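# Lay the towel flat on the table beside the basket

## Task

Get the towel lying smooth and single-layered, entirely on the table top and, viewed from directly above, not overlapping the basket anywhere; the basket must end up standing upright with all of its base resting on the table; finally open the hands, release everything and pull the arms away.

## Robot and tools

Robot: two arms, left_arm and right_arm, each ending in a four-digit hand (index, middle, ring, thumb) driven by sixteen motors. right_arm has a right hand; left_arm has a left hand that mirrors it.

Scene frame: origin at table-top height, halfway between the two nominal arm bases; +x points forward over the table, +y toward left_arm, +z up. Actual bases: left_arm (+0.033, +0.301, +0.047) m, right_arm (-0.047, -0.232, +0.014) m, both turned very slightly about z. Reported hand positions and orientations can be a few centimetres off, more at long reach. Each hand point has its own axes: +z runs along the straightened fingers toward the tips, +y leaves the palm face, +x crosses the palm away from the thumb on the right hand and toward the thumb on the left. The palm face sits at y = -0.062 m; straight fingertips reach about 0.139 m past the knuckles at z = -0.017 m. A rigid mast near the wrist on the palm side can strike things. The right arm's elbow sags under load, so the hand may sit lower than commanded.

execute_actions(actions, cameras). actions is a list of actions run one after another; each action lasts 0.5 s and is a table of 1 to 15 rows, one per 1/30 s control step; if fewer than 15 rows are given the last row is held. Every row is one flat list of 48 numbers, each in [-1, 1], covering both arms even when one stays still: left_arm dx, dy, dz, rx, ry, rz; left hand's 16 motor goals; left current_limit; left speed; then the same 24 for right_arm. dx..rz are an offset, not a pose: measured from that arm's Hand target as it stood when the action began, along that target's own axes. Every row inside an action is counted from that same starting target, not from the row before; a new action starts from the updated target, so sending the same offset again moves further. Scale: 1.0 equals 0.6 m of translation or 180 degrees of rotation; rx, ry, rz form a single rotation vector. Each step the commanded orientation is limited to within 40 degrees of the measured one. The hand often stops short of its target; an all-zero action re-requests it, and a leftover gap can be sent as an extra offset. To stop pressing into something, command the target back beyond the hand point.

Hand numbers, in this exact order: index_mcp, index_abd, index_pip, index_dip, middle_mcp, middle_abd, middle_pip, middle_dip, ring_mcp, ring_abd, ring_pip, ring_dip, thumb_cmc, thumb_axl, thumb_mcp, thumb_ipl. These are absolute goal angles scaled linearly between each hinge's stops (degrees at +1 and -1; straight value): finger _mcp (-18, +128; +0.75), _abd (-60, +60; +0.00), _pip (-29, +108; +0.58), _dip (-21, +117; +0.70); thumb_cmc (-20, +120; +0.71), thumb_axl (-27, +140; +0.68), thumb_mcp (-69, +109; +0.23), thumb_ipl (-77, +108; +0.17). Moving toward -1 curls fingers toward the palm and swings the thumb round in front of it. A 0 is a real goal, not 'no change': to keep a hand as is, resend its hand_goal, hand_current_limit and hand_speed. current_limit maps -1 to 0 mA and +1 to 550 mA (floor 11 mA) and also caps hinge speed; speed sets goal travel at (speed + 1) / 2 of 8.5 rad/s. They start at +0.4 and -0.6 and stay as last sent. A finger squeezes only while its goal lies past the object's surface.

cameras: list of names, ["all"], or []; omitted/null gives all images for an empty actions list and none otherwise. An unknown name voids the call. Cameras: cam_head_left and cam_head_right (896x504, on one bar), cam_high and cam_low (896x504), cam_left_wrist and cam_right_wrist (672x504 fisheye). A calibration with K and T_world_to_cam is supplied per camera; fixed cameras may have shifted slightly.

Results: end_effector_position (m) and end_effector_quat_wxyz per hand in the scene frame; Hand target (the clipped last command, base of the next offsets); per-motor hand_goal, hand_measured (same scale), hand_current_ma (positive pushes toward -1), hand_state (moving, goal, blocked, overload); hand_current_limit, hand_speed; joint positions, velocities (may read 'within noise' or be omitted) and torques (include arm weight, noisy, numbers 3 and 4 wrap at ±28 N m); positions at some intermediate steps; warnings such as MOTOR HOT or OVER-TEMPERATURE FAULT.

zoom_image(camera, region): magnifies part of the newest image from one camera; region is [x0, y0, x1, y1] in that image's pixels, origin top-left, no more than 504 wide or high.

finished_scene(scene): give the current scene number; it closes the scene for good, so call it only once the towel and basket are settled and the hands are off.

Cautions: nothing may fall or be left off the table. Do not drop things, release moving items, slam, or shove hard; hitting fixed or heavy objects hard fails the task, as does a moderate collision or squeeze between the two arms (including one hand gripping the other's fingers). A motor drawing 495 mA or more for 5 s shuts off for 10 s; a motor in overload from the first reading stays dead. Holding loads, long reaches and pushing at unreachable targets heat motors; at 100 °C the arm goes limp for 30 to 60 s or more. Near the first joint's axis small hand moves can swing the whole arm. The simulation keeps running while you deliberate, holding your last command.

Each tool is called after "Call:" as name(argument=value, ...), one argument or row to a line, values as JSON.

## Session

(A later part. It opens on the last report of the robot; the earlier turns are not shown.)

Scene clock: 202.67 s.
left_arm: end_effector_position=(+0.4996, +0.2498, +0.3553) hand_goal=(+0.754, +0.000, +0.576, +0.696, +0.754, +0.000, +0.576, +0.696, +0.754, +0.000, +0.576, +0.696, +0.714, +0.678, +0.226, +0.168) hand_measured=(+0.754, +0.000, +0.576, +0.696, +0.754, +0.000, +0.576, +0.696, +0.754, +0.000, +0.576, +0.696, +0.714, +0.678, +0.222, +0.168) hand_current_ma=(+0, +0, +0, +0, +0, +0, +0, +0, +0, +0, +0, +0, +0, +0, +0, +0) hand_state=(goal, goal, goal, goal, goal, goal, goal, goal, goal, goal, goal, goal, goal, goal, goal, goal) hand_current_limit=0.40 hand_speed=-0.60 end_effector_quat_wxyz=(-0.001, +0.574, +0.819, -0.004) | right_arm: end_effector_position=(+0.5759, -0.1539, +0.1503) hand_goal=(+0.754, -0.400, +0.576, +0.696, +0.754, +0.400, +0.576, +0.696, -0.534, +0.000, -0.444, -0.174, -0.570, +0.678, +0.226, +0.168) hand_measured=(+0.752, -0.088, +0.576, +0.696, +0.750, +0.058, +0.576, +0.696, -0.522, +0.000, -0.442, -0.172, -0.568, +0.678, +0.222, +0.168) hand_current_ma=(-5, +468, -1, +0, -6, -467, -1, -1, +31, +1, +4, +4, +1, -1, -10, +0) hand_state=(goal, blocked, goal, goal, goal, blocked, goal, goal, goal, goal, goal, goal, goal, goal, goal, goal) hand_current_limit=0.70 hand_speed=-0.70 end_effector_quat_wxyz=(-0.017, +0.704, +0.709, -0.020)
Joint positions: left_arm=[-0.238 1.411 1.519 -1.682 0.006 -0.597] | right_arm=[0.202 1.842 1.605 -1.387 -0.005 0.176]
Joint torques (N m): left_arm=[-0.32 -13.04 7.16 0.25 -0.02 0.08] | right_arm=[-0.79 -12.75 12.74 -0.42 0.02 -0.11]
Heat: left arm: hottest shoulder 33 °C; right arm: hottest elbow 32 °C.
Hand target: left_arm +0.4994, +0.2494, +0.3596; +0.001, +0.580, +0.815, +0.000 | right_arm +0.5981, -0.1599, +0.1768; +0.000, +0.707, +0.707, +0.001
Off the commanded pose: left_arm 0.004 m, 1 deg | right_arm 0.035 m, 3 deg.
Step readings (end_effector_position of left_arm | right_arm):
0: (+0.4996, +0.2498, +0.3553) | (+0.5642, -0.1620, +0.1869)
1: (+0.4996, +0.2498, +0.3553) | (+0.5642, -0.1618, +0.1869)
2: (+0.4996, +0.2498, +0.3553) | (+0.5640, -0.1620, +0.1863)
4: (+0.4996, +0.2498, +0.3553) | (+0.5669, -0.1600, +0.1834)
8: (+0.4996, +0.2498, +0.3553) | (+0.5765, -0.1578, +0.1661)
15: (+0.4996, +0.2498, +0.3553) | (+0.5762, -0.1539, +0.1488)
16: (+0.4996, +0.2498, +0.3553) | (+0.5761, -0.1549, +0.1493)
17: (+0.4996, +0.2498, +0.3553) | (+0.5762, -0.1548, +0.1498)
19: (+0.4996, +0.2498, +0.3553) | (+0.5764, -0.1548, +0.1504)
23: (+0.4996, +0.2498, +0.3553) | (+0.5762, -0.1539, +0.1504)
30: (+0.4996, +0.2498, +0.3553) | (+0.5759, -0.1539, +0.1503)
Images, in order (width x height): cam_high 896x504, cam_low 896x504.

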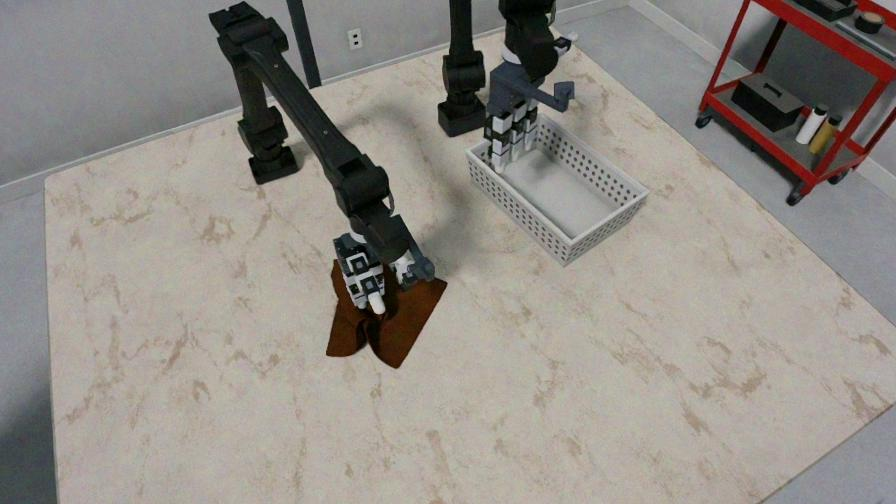

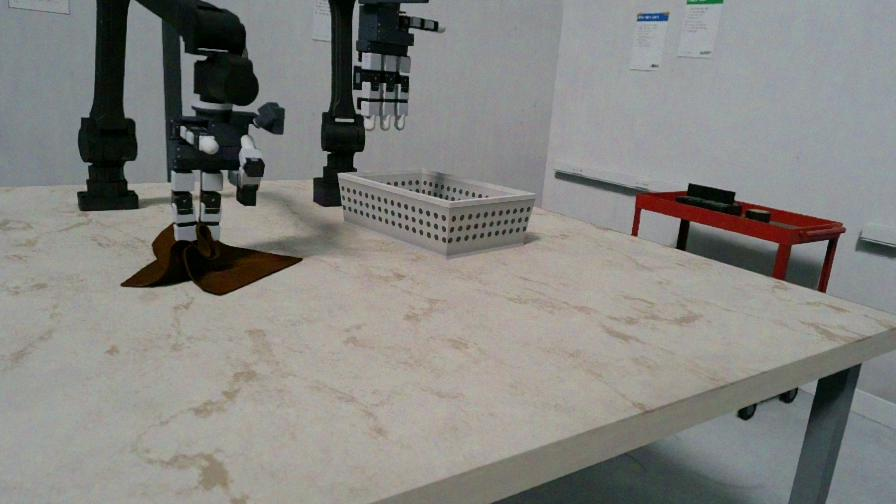

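Call:
execute_actions(
  actions=[
    [[0,0,0,0,0,0,0.754,0,0.576,0.696,0.754,0,0.576,0.696,0.754,0,0.576,0.696,0.714,0.678,0.226,0.168,0.4,-0.6,0,0,0,0,0,0,0.754,0.1,0.576,0.696,0.754,-0.1,0.576,0.696,-0.534,0,-0.444,-0.174,-0.57,0.678,0.226,0.168,0.5,-0.7]],
    [[0,0,0,0,0,0,0.754,0,0.576,0.696,0.754,0,0.576,0.696,0.754,0,0.576,0.696,0.714,0.678,0.226,0.168,0.4,-0.6,0,0,-0.06,0,0,0,0.754,0.1,0.576,0.696,0.754,-0.1,0.576,0.696,-0.534,0,-0.444,-0.174,-0.57,0.678,0.226,0.168,0.5,-0.7]],
    [[0,0,0,0,0,0,0.754,0,0.576,0.696,0.754,0,0.576,0.696,0.754,0,0.576,0.696,0.714,0.678,0.226,0.168,0.4,-0.6,0,0,-0.08,0,0,0,0.754,0.1,0.576,0.696,0.754,-0.1,0.576,0.696,-0.534,0,-0.444,-0.174,-0.57,0.678,0.226,0.168,0.5,-0.7]],
    [[0,0,0,0,0,0,0.754,0,0.576,0.696,0.754,0,0.576,0.696,0.754,0,0.576,0.696,0.714,0.678,0.226,0.168,0.4,-0.6,-0.15,-0.05,-0.05,0,0,0,0.754,0.1,0.576,0.696,0.754,-0.1,0.576,0.696,-0.534,0,-0.444,-0.174,-0.57,0.678,0.226,0.168,0.5,-0.7]],
    [[0,0,0,0,0,0,0.754,0,0.576,0.696,0.754,0,0.576,0.696,0.754,0,0.576,0.696,0.714,0.678,0.226,0.168,0.4,-0.6,-0.15,-0.05,0,0,0,0,0.754,0.1,0.576,0.696,0.754,-0.1,0.576,0.696,-0.534,0,-0.444,-0.174,-0.57,0.678,0.226,0.168,0.5,-0.7]],
  ],
  cameras=["all"],
)

Call:
zoom_image(
  camera="cam_low",
  region=[100, 190, 350, 325],
)

Call:
zoom_image(
  camera="cam_high",
  region=[300, 215, 500, 395],
)

Call:
zoom_image(
  camera="cam_head_left",
  region=[450, 210, 640, 370],
)

Scene clock: 206.90 s.
left_arm: end_effector_position=(+0.4996, +0.2498, +0.3553) hand_goal=(+0.754, +0.000, +0.576, +0.696, +0.754, +0.000, +0.576, +0.696, +0.754, +0.000, +0.576, +0.696, +0.714, +0.678, +0.226, +0.168) hand_measured=(+0.754, +0.000, +0.576, +0.696, +0.754, +0.000, +0.576, +0.696, +0.754, +0.000, +0.576, +0.696, +0.714, +0.678, +0.222, +0.168) hand_current_ma=(+0, +0, +0, +0, +0, +0, +0, +0, +0, +0, +0, +0, +0, +0, +0, +0) hand_state=(goal, goal, goal, goal, goal, goal, goal, goal, goal, goal, goal, goal, goal, goal, goal, goal) hand_current_limit=0.40 hand_speed=-0.60 end_effector_quat_wxyz=(-0.001, +0.574, +0.819, -0.004) | right_arm: end_effector_position=(+0.5385, -0.3424, +0.2795) hand_goal=(+0.754, +0.100, +0.576, +0.696, +0.754, -0.100, +0.576, +0.696, -0.534, +0.000, -0.444, -0.174, -0.570, +0.678, +0.226, +0.168) hand_measured=(+0.750, +0.098, +0.576, +0.696, +0.750, -0.098, +0.576, +0.696, -0.522, +0.000, -0.442, -0.172, -0.570, +0.678, +0.222, +0.168) hand_current_ma=(-5, -2, -1, +0, -6, +2, -1, -1, +31, +1, +4, +4, +0, -1, -10, +0) hand_state=(goal, goal, goal, goal, goal, goal, goal, goal, goal, goal, goal, goal, goal, goal, goal, goal) hand_current_limit=0.50 hand_speed=-0.70 end_effector_quat_wxyz=(-0.011, +0.712, +0.702, -0.007)
Joint positions: left_arm=[-0.238 1.411 1.519 -1.682 0.006 -0.597] | right_arm=[-0.152 1.687 1.73 -1.64 -0.002 -0.157]
Joint torques (N m): left_arm=[0.03 -12.69 7.09 0.24 0 0.08] | right_arm=[0.44 -12.75 8.01 0.46 -0.11 -0.14]
Heat: left arm: hottest shoulder 33 °C; right arm: hottest elbow 32 °C.
Hand target: left_arm +0.4994, +0.2494, +0.3596; +0.001, +0.580, +0.815, +0.000 | right_arm +0.5379, -0.3400, +0.2906; +0.000, +0.707, +0.707, +0.001
Off the commanded pose: left_arm 0.004 m, 1 deg | right_arm 0.011 m, 2 deg.
Step readings (end_effector_position of left_arm | right_arm):
0: (+0.4996, +0.2498, +0.3553) | (+0.5759, -0.1539, +0.1503)
1: (+0.4996, +0.2498, +0.3553) | (+0.5759, -0.1539, +0.1503)
2: (+0.4996, +0.2498, +0.3553) | (+0.5759, -0.1539, +0.1503)
4: (+0.4996, +0.2498, +0.3553) | (+0.5759, -0.1539, +0.1503)
8: (+0.4996, +0.2498, +0.3553) | (+0.5759, -0.1539, +0.1503)
15: (+0.4996, +0.2498, +0.3553) | (+0.5759, -0.1539, +0.1503)
16: (+0.4996, +0.2498, +0.3553) | (+0.5759, -0.1539, +0.1503)
17: (+0.4996, +0.2498, +0.3553) | (+0.5746, -0.1542, +0.1510)
19: (+0.4996, +0.2498, +0.3553) | (+0.5722, -0.1556, +0.1542)
23: (+0.4996, +0.2498, +0.3553) | (+0.5744, -0.1552, +0.1667)
30: (+0.4996, +0.2498, +0.3553) | (+0.5771, -0.1556, +0.1750)
31: (+0.4996, +0.2498, +0.3553) | (+0.5769, -0.1567, +0.1750)
32: (+0.4996, +0.2498, +0.3553) | (+0.5757, -0.1569, +0.1769)
34: (+0.4996, +0.2498, +0.3553) | (+0.5720, -0.1576, +0.1816)
38: (+0.4996, +0.2498, +0.3553) | (+0.5766, -0.1567, +0.2040)
45: (+0.4996, +0.2498, +0.3553) | (+0.5816, -0.1558, +0.2242)
46: (+0.4996, +0.2498, +0.3553) | (+0.5812, -0.1559, +0.2241)
47: (+0.4996, +0.2498, +0.3553) | (+0.5803, -0.1582, +0.2256)
49: (+0.4996, +0.2498, +0.3553) | (+0.5788, -0.1670, +0.2296)
53: (+0.4996, +0.2498, +0.3553) | (+0.5746, -0.2147, +0.2562)
60: (+0.4996, +0.2498, +0.3553) | (+0.5641, -0.2752, +0.2874)
61: (+0.4996, +0.2498, +0.3553) | (+0.5643, -0.2739, +0.2874)
62: (+0.4996, +0.2498, +0.3553) | (+0.5644, -0.2709, +0.2866)
64: (+0.4996, +0.2498, +0.3553) | (+0.5609, -0.2692, +0.2811)
68: (+0.4996, +0.2498, +0.3553) | (+0.5472, -0.3044, +0.2726)
75: (+0.4996, +0.2498, +0.3553) | (+0.5348, -0.3610, +0.2779)
camera_calibration:
cam_left_wrist: T_world_to_cam=[[-0.371091, -0.928129, 0.0294535, 0.375758], [-0.580209, 0.256514, 0.773019, -0.104967], [-0.725016, 0.269771, -0.633699, 0.641394], [0, 0, 0, 1]] pos_world=[0.543559, 0.202648, 0.476525]
cam_right_wrist: T_world_to_cam=[[0.562695, -0.823697, 0.0699826, -0.578513], [-0.518028, -0.285373, 0.806356, -0.108519], [-0.644222, -0.489985, -0.587276, 0.465169], [0, 0, 0, 1]] pos_world=[0.568983, -0.279562, 0.401173]

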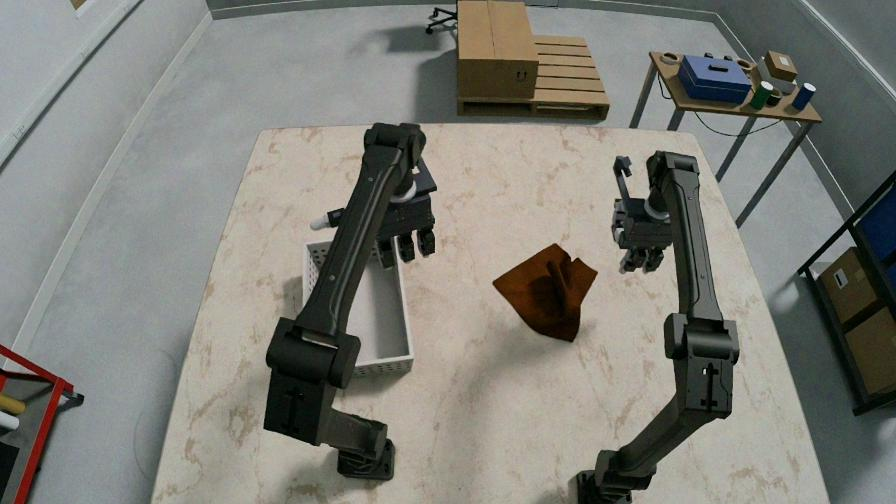

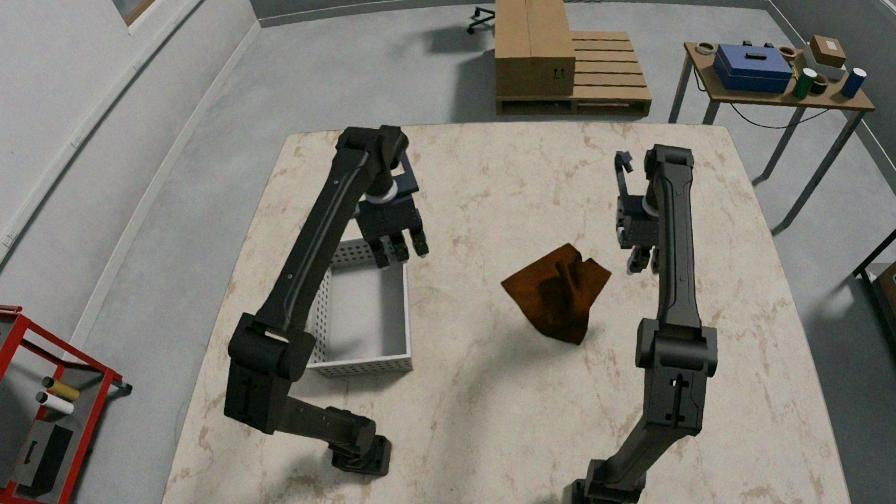

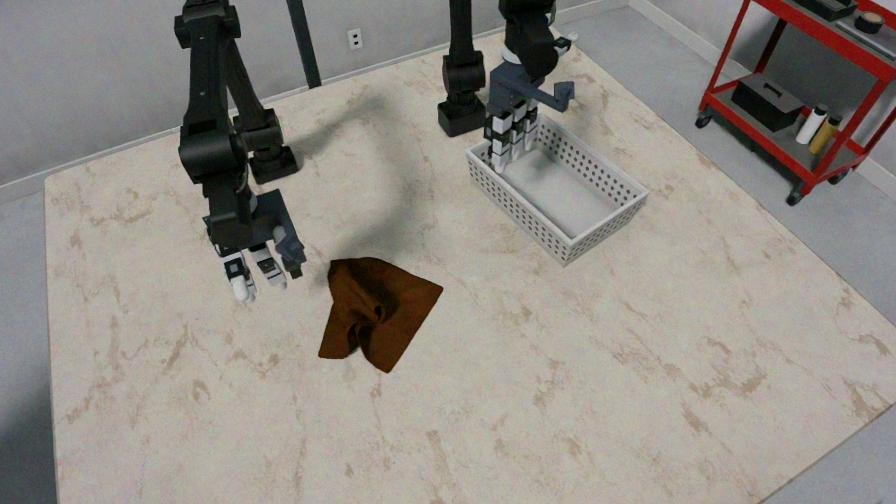

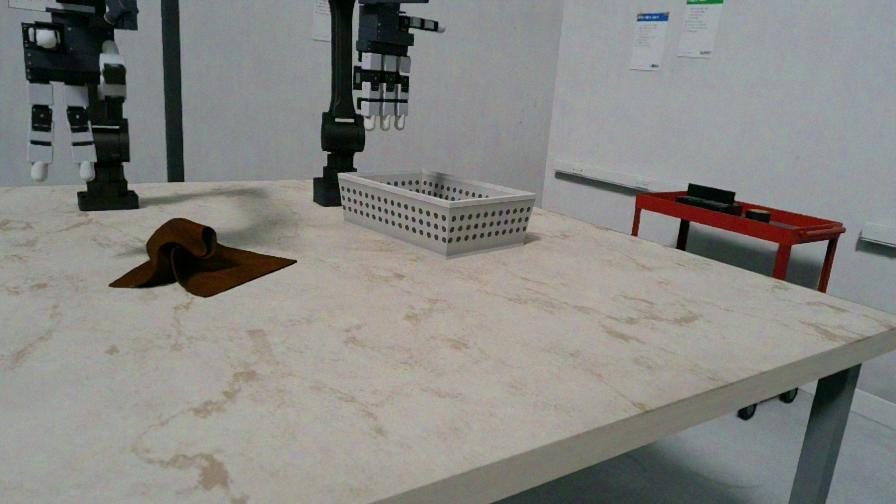

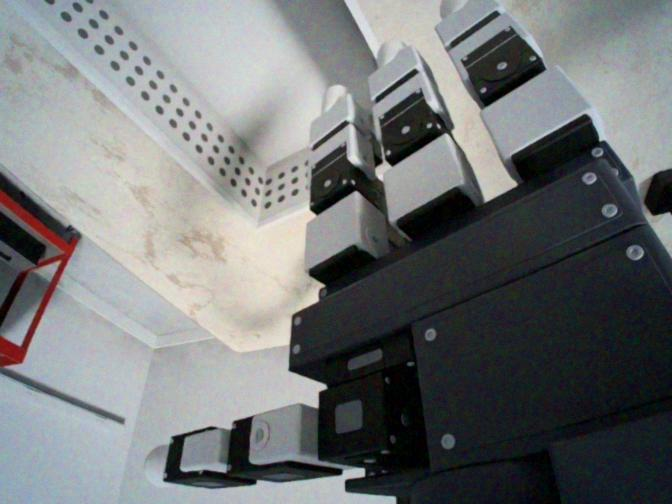

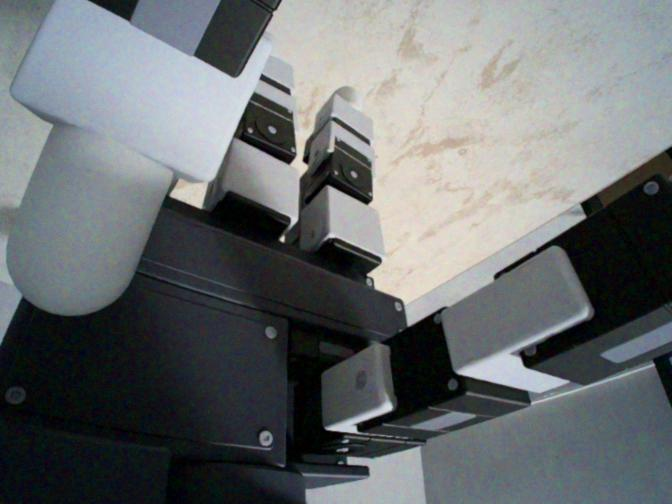

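Scaled by 2.016 from the camera's 896x504 image, which has a finer 1280x720 frame.

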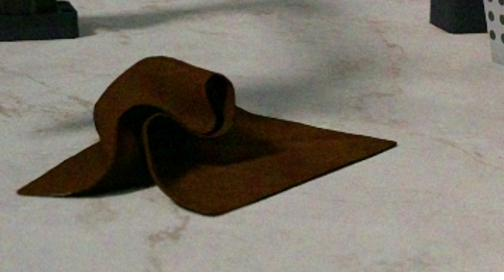

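Scaled by 2.520 from the camera's 896x504 image, which has a finer 1280x720 frame.

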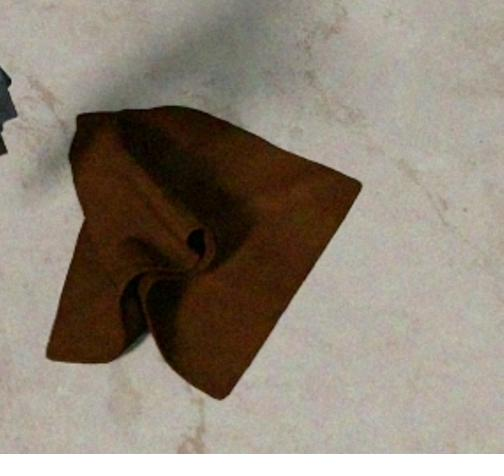

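Scaled by 2.653 from the camera's 896x504 image, which has a finer 1280x720 frame.

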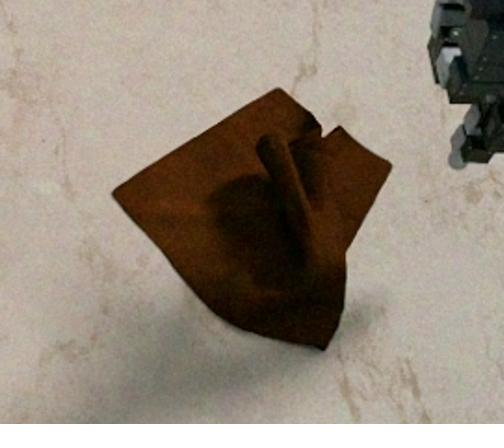

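Call:
execute_actions(
  actions=[
    [[-0.1554,-0.0097,0,0,0,-0.114,0.754,0,0.576,0.696,0.754,0,0.576,0.696,0.754,0,0.576,0.696,0.714,0.678,0.226,0.168,0.4,-0.6,0.0333,-0.0383,0,0,0,0.1667,0.754,0,0.576,0.696,0.754,0,0.576,0.696,-0.534,0,-0.444,-0.174,-0.57,0.678,0.226,0.168,0.5,-0.7]],
    [[-0.1423,-0.0632,0,0,0,-0.114,0.754,0,0.576,0.696,0.754,0,0.576,0.696,0.754,0,0.576,0.696,0.714,0.678,0.226,0.168,0.4,-0.6,0.0097,-0.0498,0,0,0,0.1667,0.754,0,0.576,0.696,0.754,0,0.576,0.696,-0.534,0,-0.444,-0.174,-0.57,0.678,0.226,0.168,0.5,-0.7]],
    [[-0.109,-0.1102,0,0,0,0,0.754,0,0.576,0.696,0.754,0,0.576,0.696,0.754,0,0.576,0.696,0.714,0.678,0.226,0.168,0.4,-0.6,-0.0165,-0.048,0,0,0,0.1667,0.754,0,0.576,0.696,0.754,0,0.576,0.696,-0.534,0,-0.444,-0.174,-0.57,0.678,0.226,0.168,0.5,-0.7]],
  ],
  cameras=["cam_head_left", "cam_low", "cam_high"],
)

Scene clock: 212.07 s.
left_arm: end_effector_position=(+0.5640, -0.0157, +0.3519) hand_goal=(+0.754, +0.000, +0.576, +0.696, +0.754, +0.000, +0.576, +0.696, +0.754, +0.000, +0.576, +0.696, +0.714, +0.678, +0.226, +0.168) hand_measured=(+0.754, +0.000, +0.576, +0.696, +0.752, +0.000, +0.576, +0.696, +0.752, +0.000, +0.576, +0.696, +0.714, +0.678, +0.222, +0.168) hand_current_ma=(+0, +0, +0, +0, +0, +0, +0, +0, +0, +0, +0, +0, +0, +0, +0, +0) hand_state=(goal, goal, goal, goal, goal, goal, goal, goal, goal, goal, goal, goal, goal, goal, goal, goal) hand_current_limit=0.40 hand_speed=-0.60 end_effector_quat_wxyz=(+0.072, +0.274, +0.959, -0.017) | right_arm: end_effector_position=(+0.4526, -0.2831, +0.2682) hand_goal=(+0.754, +0.000, +0.576, +0.696, +0.754, +0.000, +0.576, +0.696, -0.534, +0.000, -0.444, -0.174, -0.570, +0.678, +0.226, +0.168) hand_measured=(+0.752, +0.002, +0.576, +0.696, +0.752, -0.002, +0.576, +0.696, -0.522, +0.000, -0.442, -0.172, -0.570, +0.678, +0.222, +0.168) hand_current_ma=(-3, +2, -1, +0, -4, -4, -1, -1, +31, +1, +4, +4, +0, -1, -10, +0) hand_state=(goal, goal, goal, goal, goal, goal, goal, goal, goal, goal, goal, goal, goal, goal, goal, goal) hand_current_limit=0.50 hand_speed=-0.70 end_effector_quat_wxyz=(-0.005, +1.000, +0.008, -0.026)
Joint positions: left_arm=[-0.666 2.004 2.286 -1.706 -0.024 -1.689] | right_arm=[0.081 1.741 1.763 -1.645 -0.013 1.616]
Joint torques (N m): left_arm=[0.15 -21.13 10.22 0.64 -0.02 -0.1] | right_arm=[0.03 -11.16 13.35 -0.59 0.34 0.17]
Heat: left arm: hottest shoulder 33 °C; right arm: hottest elbow 32 °C.
Hand target: left_arm +0.5734, -0.0204, +0.3600; +0.001, +0.258, +0.966, +0.000 | right_arm +0.4690, -0.2800, +0.2905; +0.000, +1.000, +0.000, +0.001
Off the commanded pose: left_arm 0.013 m, 9 deg | right_arm 0.028 m, 3 deg.
joint sent to its limit (left arm) — joint 4 (wrist pitch), lower limit. The joint targets are off in position and orientation.
Step readings (end_effector_position of left_arm | right_arm):
0: (+0.4996, +0.2498, +0.3553) | (+0.5385, -0.3424, +0.2795)
1: (+0.4996, +0.2498, +0.3553) | (+0.5384, -0.3426, +0.2795)
2: (+0.4983, +0.2493, +0.3554) | (+0.5368, -0.3447, +0.2789)
4: (+0.4983, +0.2360, +0.3557) | (+0.5302, -0.3455, +0.2770)
8: (+0.5052, +0.1737, +0.3529) | (+0.5206, -0.3284, +0.2764)
15: (+0.5129, +0.1453, +0.3361) | (+0.5165, -0.3028, +0.2788)
16: (+0.5135, +0.1484, +0.3357) | (+0.5154, -0.3045, +0.2789)
17: (+0.5153, +0.1499, +0.3380) | (+0.5127, -0.3071, +0.2788)
19: (+0.5271, +0.1423, +0.3484) | (+0.5054, -0.3129, +0.2786)
23: (+0.5430, +0.0971, +0.3590) | (+0.4919, -0.3060, +0.2781)
30: (+0.5371, +0.0584, +0.3419) | (+0.4810, -0.2893, +0.2749)
31: (+0.5375, +0.0598, +0.3410) | (+0.4800, -0.2901, +0.2728)
32: (+0.5396, +0.0596, +0.3417) | (+0.4764, -0.2912, +0.2713)
34: (+0.5544, +0.0503, +0.3503) | (+0.4690, -0.2920, +0.2677)
38: (+0.5675, +0.0173, +0.3580) | (+0.4591, -0.2876, +0.2625)
45: (+0.5578, -0.0224, +0.3496) | (+0.4574, -0.2787, +0.2643)
Images, in order (width x height): cam_head_left 896x504, cam_high 896x504, cam_low 896x504.

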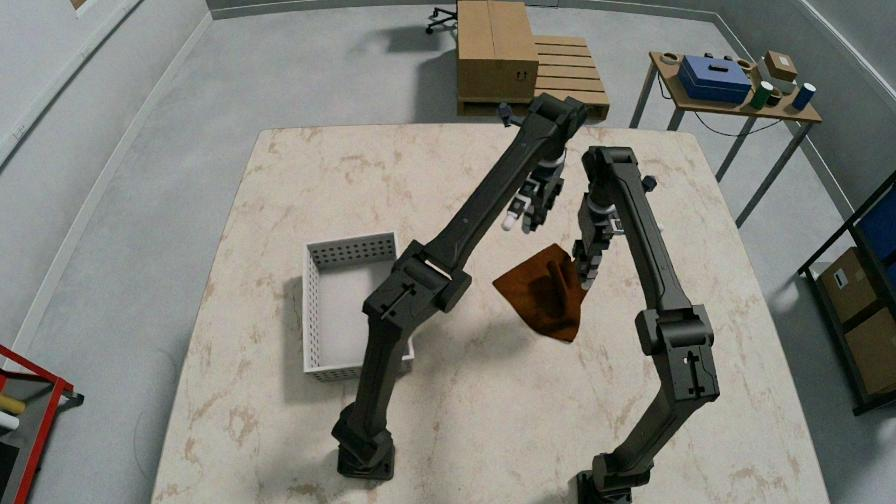

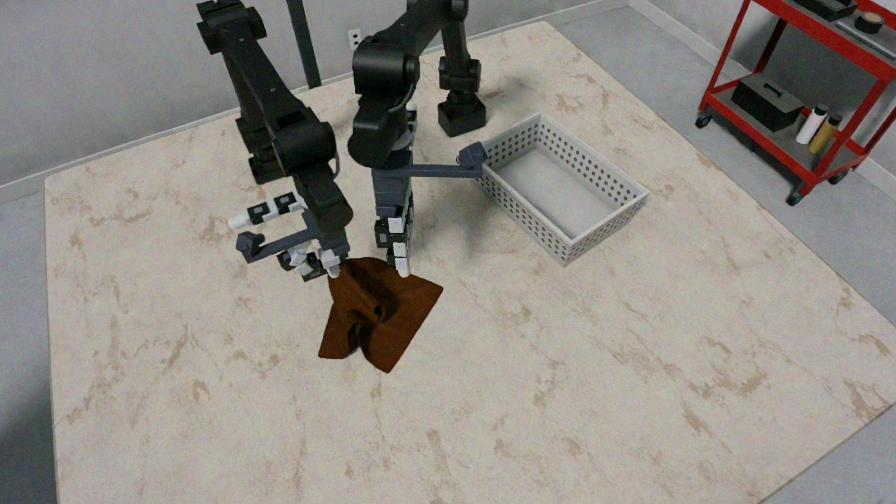

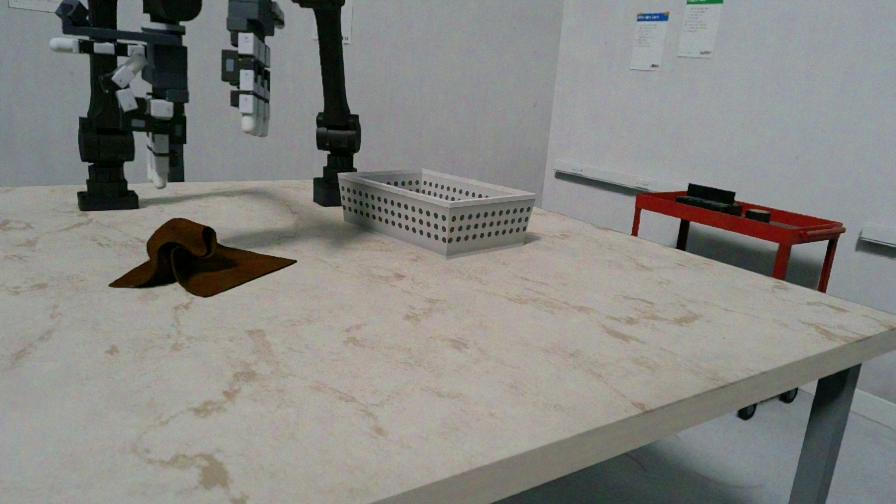

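Call:
execute_actions(
  actions=[
    [[0,0,0.1167,0,0,0,0.754,0,0.576,0.696,0.754,0,0.576,0.696,0.754,0,0.576,0.696,0.714,0.678,0.226,0.168,0.4,-0.6,0,0,0.075,0,0,0,0.754,0,0.576,0.696,0.754,0,0.576,0.696,-0.534,0,-0.444,-0.174,-0.57,0.678,0.226,0.168,0.5,-0.7]],
    [[0,0,0.1167,0,0,0,0.754,0,0.576,0.696,0.754,0,0.576,0.696,0.754,0,0.576,0.696,0.714,0.678,0.226,0.168,0.4,-0.6,0,0,0.075,0,0,0,0.754,0,0.576,0.696,0.754,0,0.576,0.696,-0.534,0,-0.444,-0.174,-0.57,0.678,0.226,0.168,0.5,-0.7]],
  ],
  cameras=["cam_head_left", "cam_low", "cam_high"],
)

Call:
zoom_image(
  camera="cam_low",
  region=[100, 130, 350, 325],
)

Call:
zoom_image(
  camera="cam_high",
  region=[300, 215, 500, 395],
)

Call:
zoom_image(
  camera="cam_head_left",
  region=[450, 210, 640, 370],
)

Scene clock: 214.07 s.
left_arm: end_effector_position=(+0.5649, -0.0233, +0.2236) hand_goal=(+0.754, +0.000, +0.576, +0.696, +0.754, +0.000, +0.576, +0.696, +0.754, +0.000, +0.576, +0.696, +0.714, +0.678, +0.226, +0.168) hand_measured=(+0.754, +0.000, +0.576, +0.696, +0.752, +0.000, +0.576, +0.696, +0.752, +0.000, +0.576, +0.696, +0.714, +0.678, +0.222, +0.168) hand_current_ma=(+0, +0, +0, +0, +0, +0, +0, +0, +0, +0, +0, +0, +0, +0, +0, +0) hand_state=(goal, goal, goal, goal, goal, goal, goal, goal, goal, goal, goal, goal, goal, goal, goal, goal) hand_current_limit=0.40 hand_speed=-0.60 end_effector_quat_wxyz=(-0.006, +0.268, +0.963, +0.001) | right_arm: end_effector_position=(+0.4657, -0.2827, +0.1981) hand_goal=(+0.754, +0.000, +0.576, +0.696, +0.754, +0.000, +0.576, +0.696, -0.534, +0.000, -0.444, -0.174, -0.570, +0.678, +0.226, +0.168) hand_measured=(+0.752, +0.002, +0.576, +0.696, +0.752, -0.002, +0.576, +0.696, -0.522, +0.000, -0.442, -0.172, -0.570, +0.678, +0.222, +0.168) hand_current_ma=(-3, +2, -1, +0, -4, -4, -1, -1, +31, +1, +4, +4, +0, -1, -10, +0) hand_state=(goal, goal, goal, goal, goal, goal, goal, goal, goal, goal, goal, goal, goal, goal, goal, goal) hand_current_limit=0.50 hand_speed=-0.70 end_effector_quat_wxyz=(-0.004, +1.000, +0.005, -0.011)
Joint positions: left_arm=[-0.666 2.105 2.109 -1.587 0.003 -1.706] | right_arm=[0.081 1.77 1.621 -1.444 -0.01 1.622]
Joint torques (N m): left_arm=[0.21 -23.94 7.49 0.95 0.15 -0.08] | right_arm=[0.21 -12.22 8.03 0.59 0.33 0.17]
Heat: left arm: hottest shoulder 33 °C; right arm: hottest elbow 32 °C.
Hand target: left_arm +0.5736, -0.0206, +0.2200; +0.001, +0.258, +0.966, +0.000 | right_arm +0.4691, -0.2799, +0.2005; +0.000, +1.000, +0.000, +0.001
Off the commanded pose: left_arm 0.010 m, 1 deg | right_arm 0.005 m, 2 deg.
led back after a hold (left arm): the arm was led back toward your command in small steps, so it may still be short of it.
Step readings (end_effector_position of left_arm | right_arm):
0: (+0.5640, -0.0157, +0.3519) | (+0.4526, -0.2831, +0.2682)
1: (+0.5640, -0.0157, +0.3519) | (+0.4526, -0.2831, +0.2682) HELD (not all sent) left_arm
2: (+0.5640, -0.0157, +0.3519) | (+0.4534, -0.2831, +0.2681)
4: (+0.5638, -0.0160, +0.3517) | (+0.4585, -0.2826, +0.2666)
8: (+0.5629, -0.0186, +0.3415) | (+0.4659, -0.2825, +0.2594)
15: (+0.5660, -0.0225, +0.3003) | (+0.4654, -0.2825, +0.2488)
16: (+0.5665, -0.0229, +0.2952) | (+0.4654, -0.2825, +0.2482) HELD (not all sent) left_arm
17: (+0.5666, -0.0230, +0.2928) | (+0.4665, -0.2824, +0.2451)
19: (+0.5656, -0.0222, +0.2870) | (+0.4682, -0.2826, +0.2358)
23: (+0.5649, -0.0226, +0.2655) | (+0.4630, -0.2826, +0.2102)
30: (+0.5627, -0.0215, +0.2258) | (+0.4649, -0.2827, +0.1982)
HELD (not all sent) left_arm: steps 1 and 16.
pose unreachable (left arm): on one or more control steps of this call, first in action 0 (counted from 0), this arm could not follow its commanded pose, so it was not sent that pose on those steps. It may still have moved: this result reports where it is.
cause: moving toward the commanded pose would bring a part of the arm too close to another arm (a part of this arm just beyond joint 4 (wrist pitch) and a part of the right arm just beyond its joint 4 (wrist pitch), at the place that arm is still heading or pushing toward).
Images, in order (width x height): cam_head_left 896x504, cam_high 896x504, cam_low 896x504.

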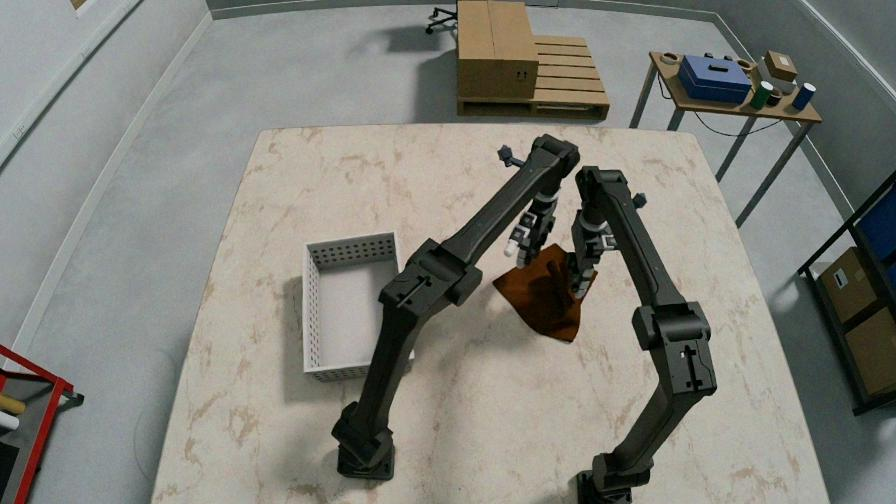

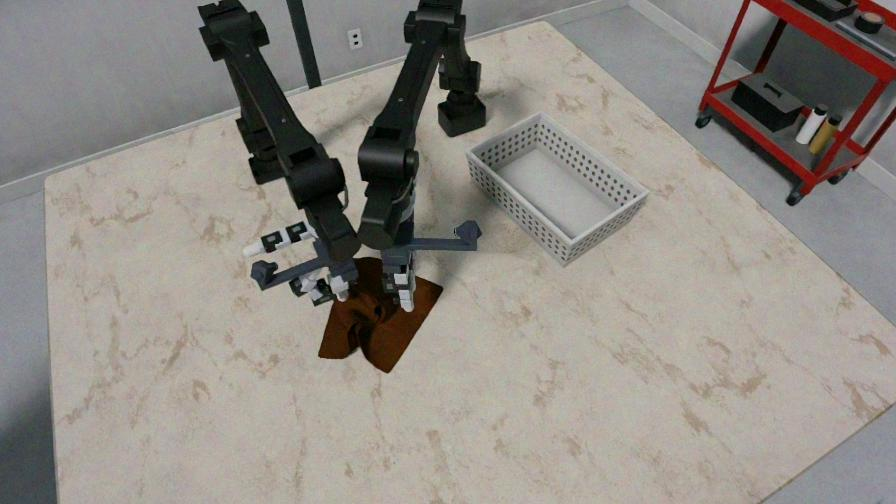

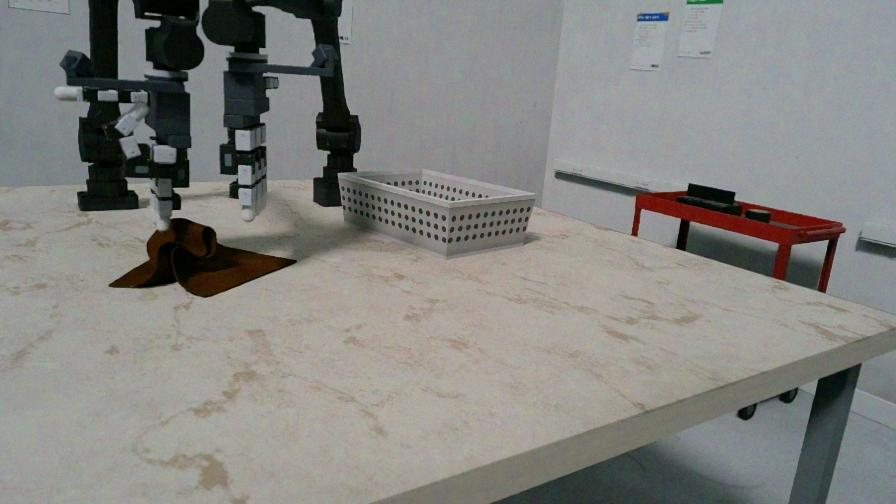

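Scaled by 2.016 from the camera's 896x504 image, which has a finer 1280x720 frame.

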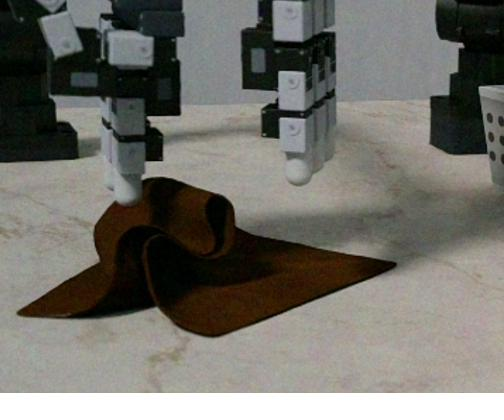

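Scaled by 2.520 from the camera's 896x504 image, which has a finer 1280x720 frame.

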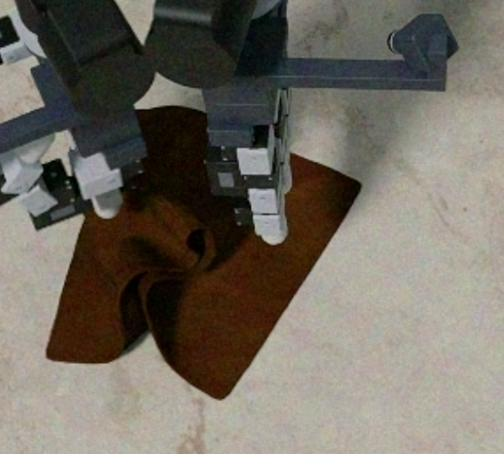

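Scaled by 2.653 from the camera's 896x504 image, which has a finer 1280x720 frame.

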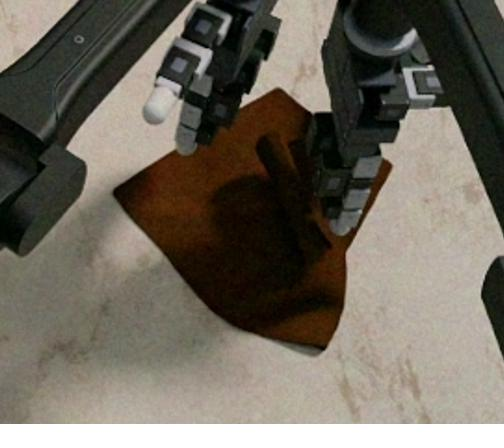

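Call:
execute_actions(
  actions=[
    [[0.0285,0.026,0.03,0,0,0,0.754,0,0.576,0.696,0.754,0,0.576,0.696,0.754,0,0.576,0.696,0.714,0.678,0.226,0.168,0.4,-0.6,-0.0233,0.0267,0,0,0,0,0.754,0,0.576,0.696,0.754,0,0.576,0.696,-0.534,0,-0.444,-0.174,-0.57,0.678,0.226,0.168,0.5,-0.7]],
    [[0,0,0.08,0,0,0,0.754,0,0.576,0.696,0.754,0,0.576,0.696,0.754,0,0.576,0.696,0.714,0.678,0.226,0.168,0.4,-0.6,0,0,0,0,0,0,0.754,0,0.576,0.696,0.754,0,0.576,0.696,-0.534,0,-0.444,-0.174,-0.57,0.678,0.226,0.168,0.5,-0.7]],
  ],
  cameras=["cam_head_left", "cam_low", "cam_high"],
)

Call:
zoom_image(
  camera="cam_low",
  region=[100, 130, 350, 325],
)

Call:
zoom_image(
  camera="cam_high",
  region=[300, 215, 500, 395],
)

Call:
zoom_image(
  camera="cam_head_left",
  region=[450, 210, 640, 370],
)

Scene clock: 216.57 s.
left_arm: end_effector_position=(+0.5599, +0.0030, +0.1568) hand_goal=(+0.754, +0.000, +0.576, +0.696, +0.754, +0.000, +0.576, +0.696, +0.754, +0.000, +0.576, +0.696, +0.714, +0.678, +0.226, +0.168) hand_measured=(+0.754, +0.000, +0.576, +0.696, +0.752, +0.000, +0.576, +0.696, +0.752, +0.000, +0.576, +0.696, +0.714, +0.678, +0.222, +0.168) hand_current_ma=(+0, +0, +0, +0, +0, +0, +0, +0, +0, +0, +0, +0, +0, +0, +0, +0) hand_state=(goal, goal, goal, goal, goal, goal, goal, goal, goal, goal, goal, goal, goal, goal, goal, goal) hand_current_limit=0.40 hand_speed=-0.60 end_effector_quat_wxyz=(-0.006, +0.256, +0.967, +0.000) | right_arm: end_effector_position=(+0.4524, -0.2926, +0.1909) hand_goal=(+0.754, +0.000, +0.576, +0.696, +0.754, +0.000, +0.576, +0.696, -0.534, +0.000, -0.444, -0.174, -0.570, +0.678, +0.226, +0.168) hand_measured=(+0.752, +0.002, +0.576, +0.696, +0.752, -0.002, +0.576, +0.696, -0.522, +0.000, -0.442, -0.172, -0.570, +0.678, +0.222, +0.168) hand_current_ma=(-3, +2, -1, +0, -4, -3, -1, -1, +31, +1, +4, +4, +0, -1, -10, +0) hand_state=(goal, goal, goal, goal, goal, goal, goal, goal, goal, goal, goal, goal, goal, goal, goal, goal) hand_current_limit=0.50 hand_speed=-0.70 end_effector_quat_wxyz=(-0.004, +1.000, -0.004, -0.018)
Joint positions: left_arm=[-0.637 2.068 1.873 -1.387 0.005 -1.701] | right_arm=[0.063 1.75 1.573 -1.43 -0.01 1.622]
Joint torques (N m): left_arm=[0.26 -22.89 7.08 0.79 0.09 0.09] | right_arm=[-0.56 -13.45 7.51 0.53 0.32 -0.12]
Heat: left arm: hottest shoulder 33 °C; right arm: hottest elbow 31 °C.
Hand target: left_arm +0.5666, +0.0014, +0.1539; +0.001, +0.258, +0.966, +0.000 | right_arm +0.4551, -0.2959, +0.2005; +0.000, +1.000, +0.000, +0.001
Off the commanded pose: left_arm 0.008 m, 1 deg | right_arm 0.011 m, 2 deg.
Step readings (end_effector_position of left_arm | right_arm):
0: (+0.5649, -0.0233, +0.2236) | (+0.4657, -0.2827, +0.1981)
1: (+0.5649, -0.0233, +0.2230) | (+0.4657, -0.2827, +0.1981)
2: (+0.5645, -0.0229, +0.2208) | (+0.4656, -0.2827, +0.1975)
4: (+0.5642, -0.0206, +0.2122) | (+0.4639, -0.2828, +0.1952)
8: (+0.5553, -0.0077, +0.1951) | (+0.4549, -0.2841, +0.1894)
15: (+0.5606, +0.0038, +0.1871) | (+0.4527, -0.2888, +0.1888)
16: (+0.5613, +0.0041, +0.1872) | (+0.4529, -0.2896, +0.1894)
17: (+0.5619, +0.0037, +0.1859) | (+0.4528, -0.2896, +0.1902)
19: (+0.5633, +0.0039, +0.1795) | (+0.4526, -0.2911, +0.1902)
23: (+0.5600, +0.0052, +0.1623) | (+0.4524, -0.2926, +0.1909)
30: (+0.5600, +0.0040, +0.1569) | (+0.4524, -0.2926, +0.1909)
Images, in order (width x height): cam_head_left 896x504, cam_high 896x504, cam_low 896x504.

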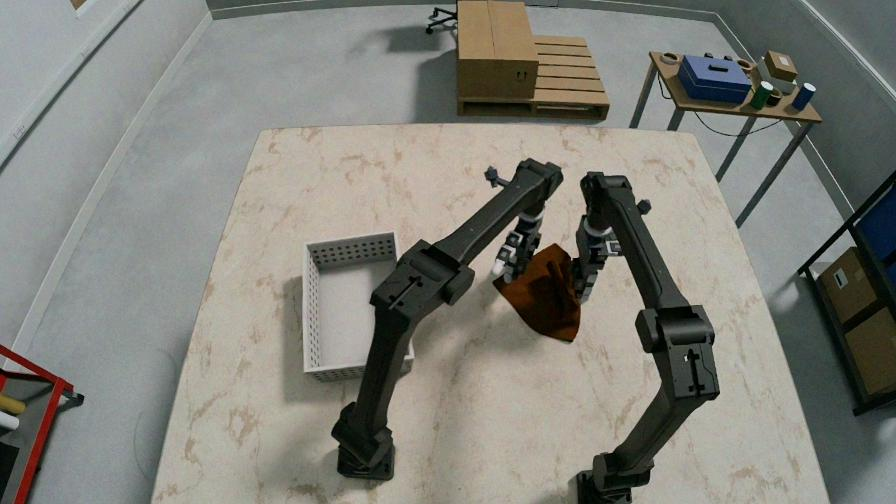

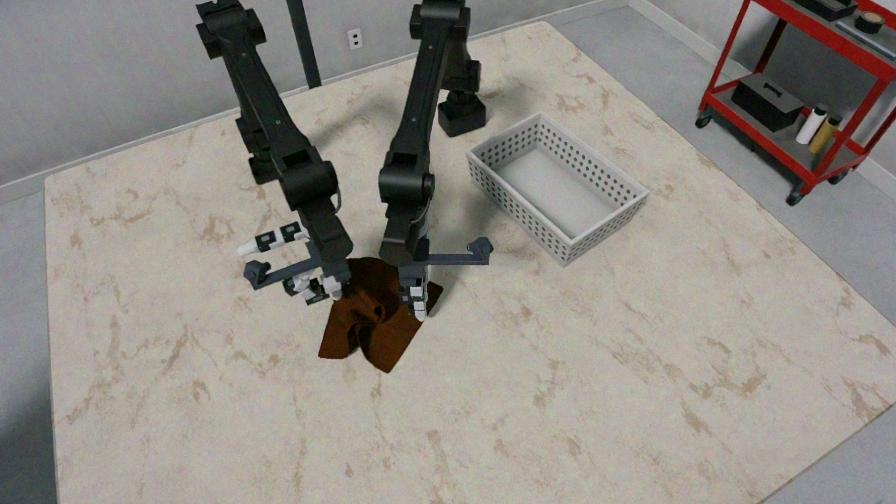

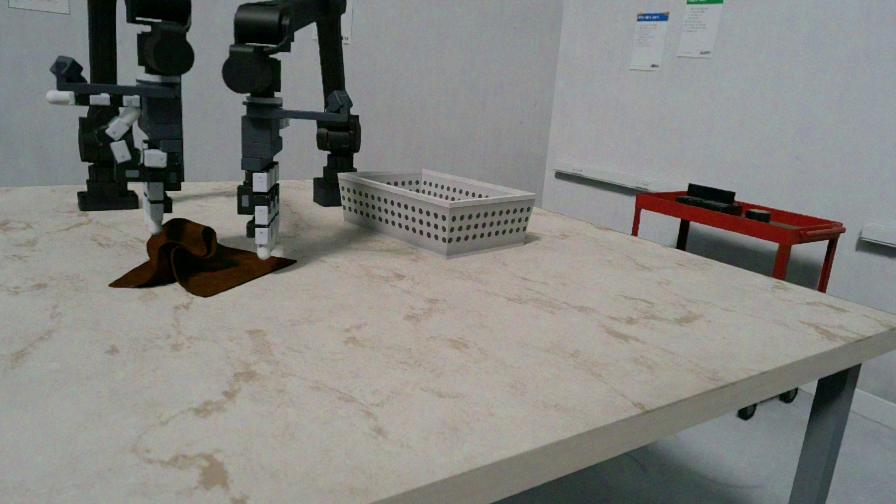

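Scaled by 2.016 from the camera's 896x504 image, which has a finer 1280x720 frame.

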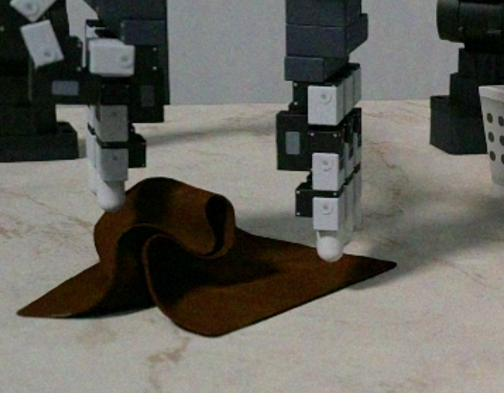

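Scaled by 2.520 from the camera's 896x504 image, which has a finer 1280x720 frame.

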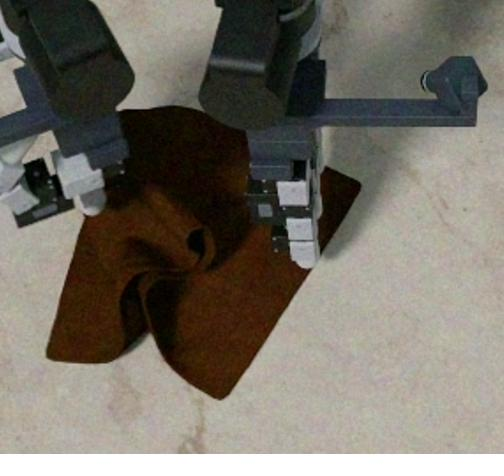

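Scaled by 2.653 from the camera's 896x504 image, which has a finer 1280x720 frame.

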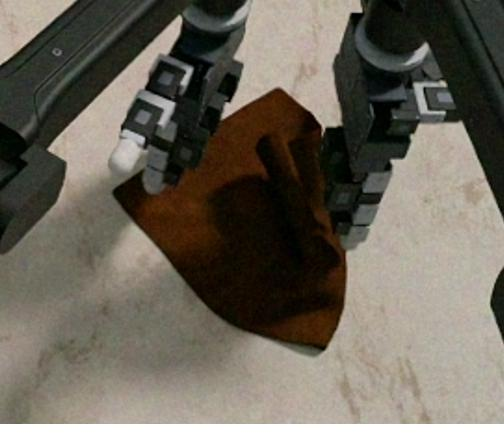

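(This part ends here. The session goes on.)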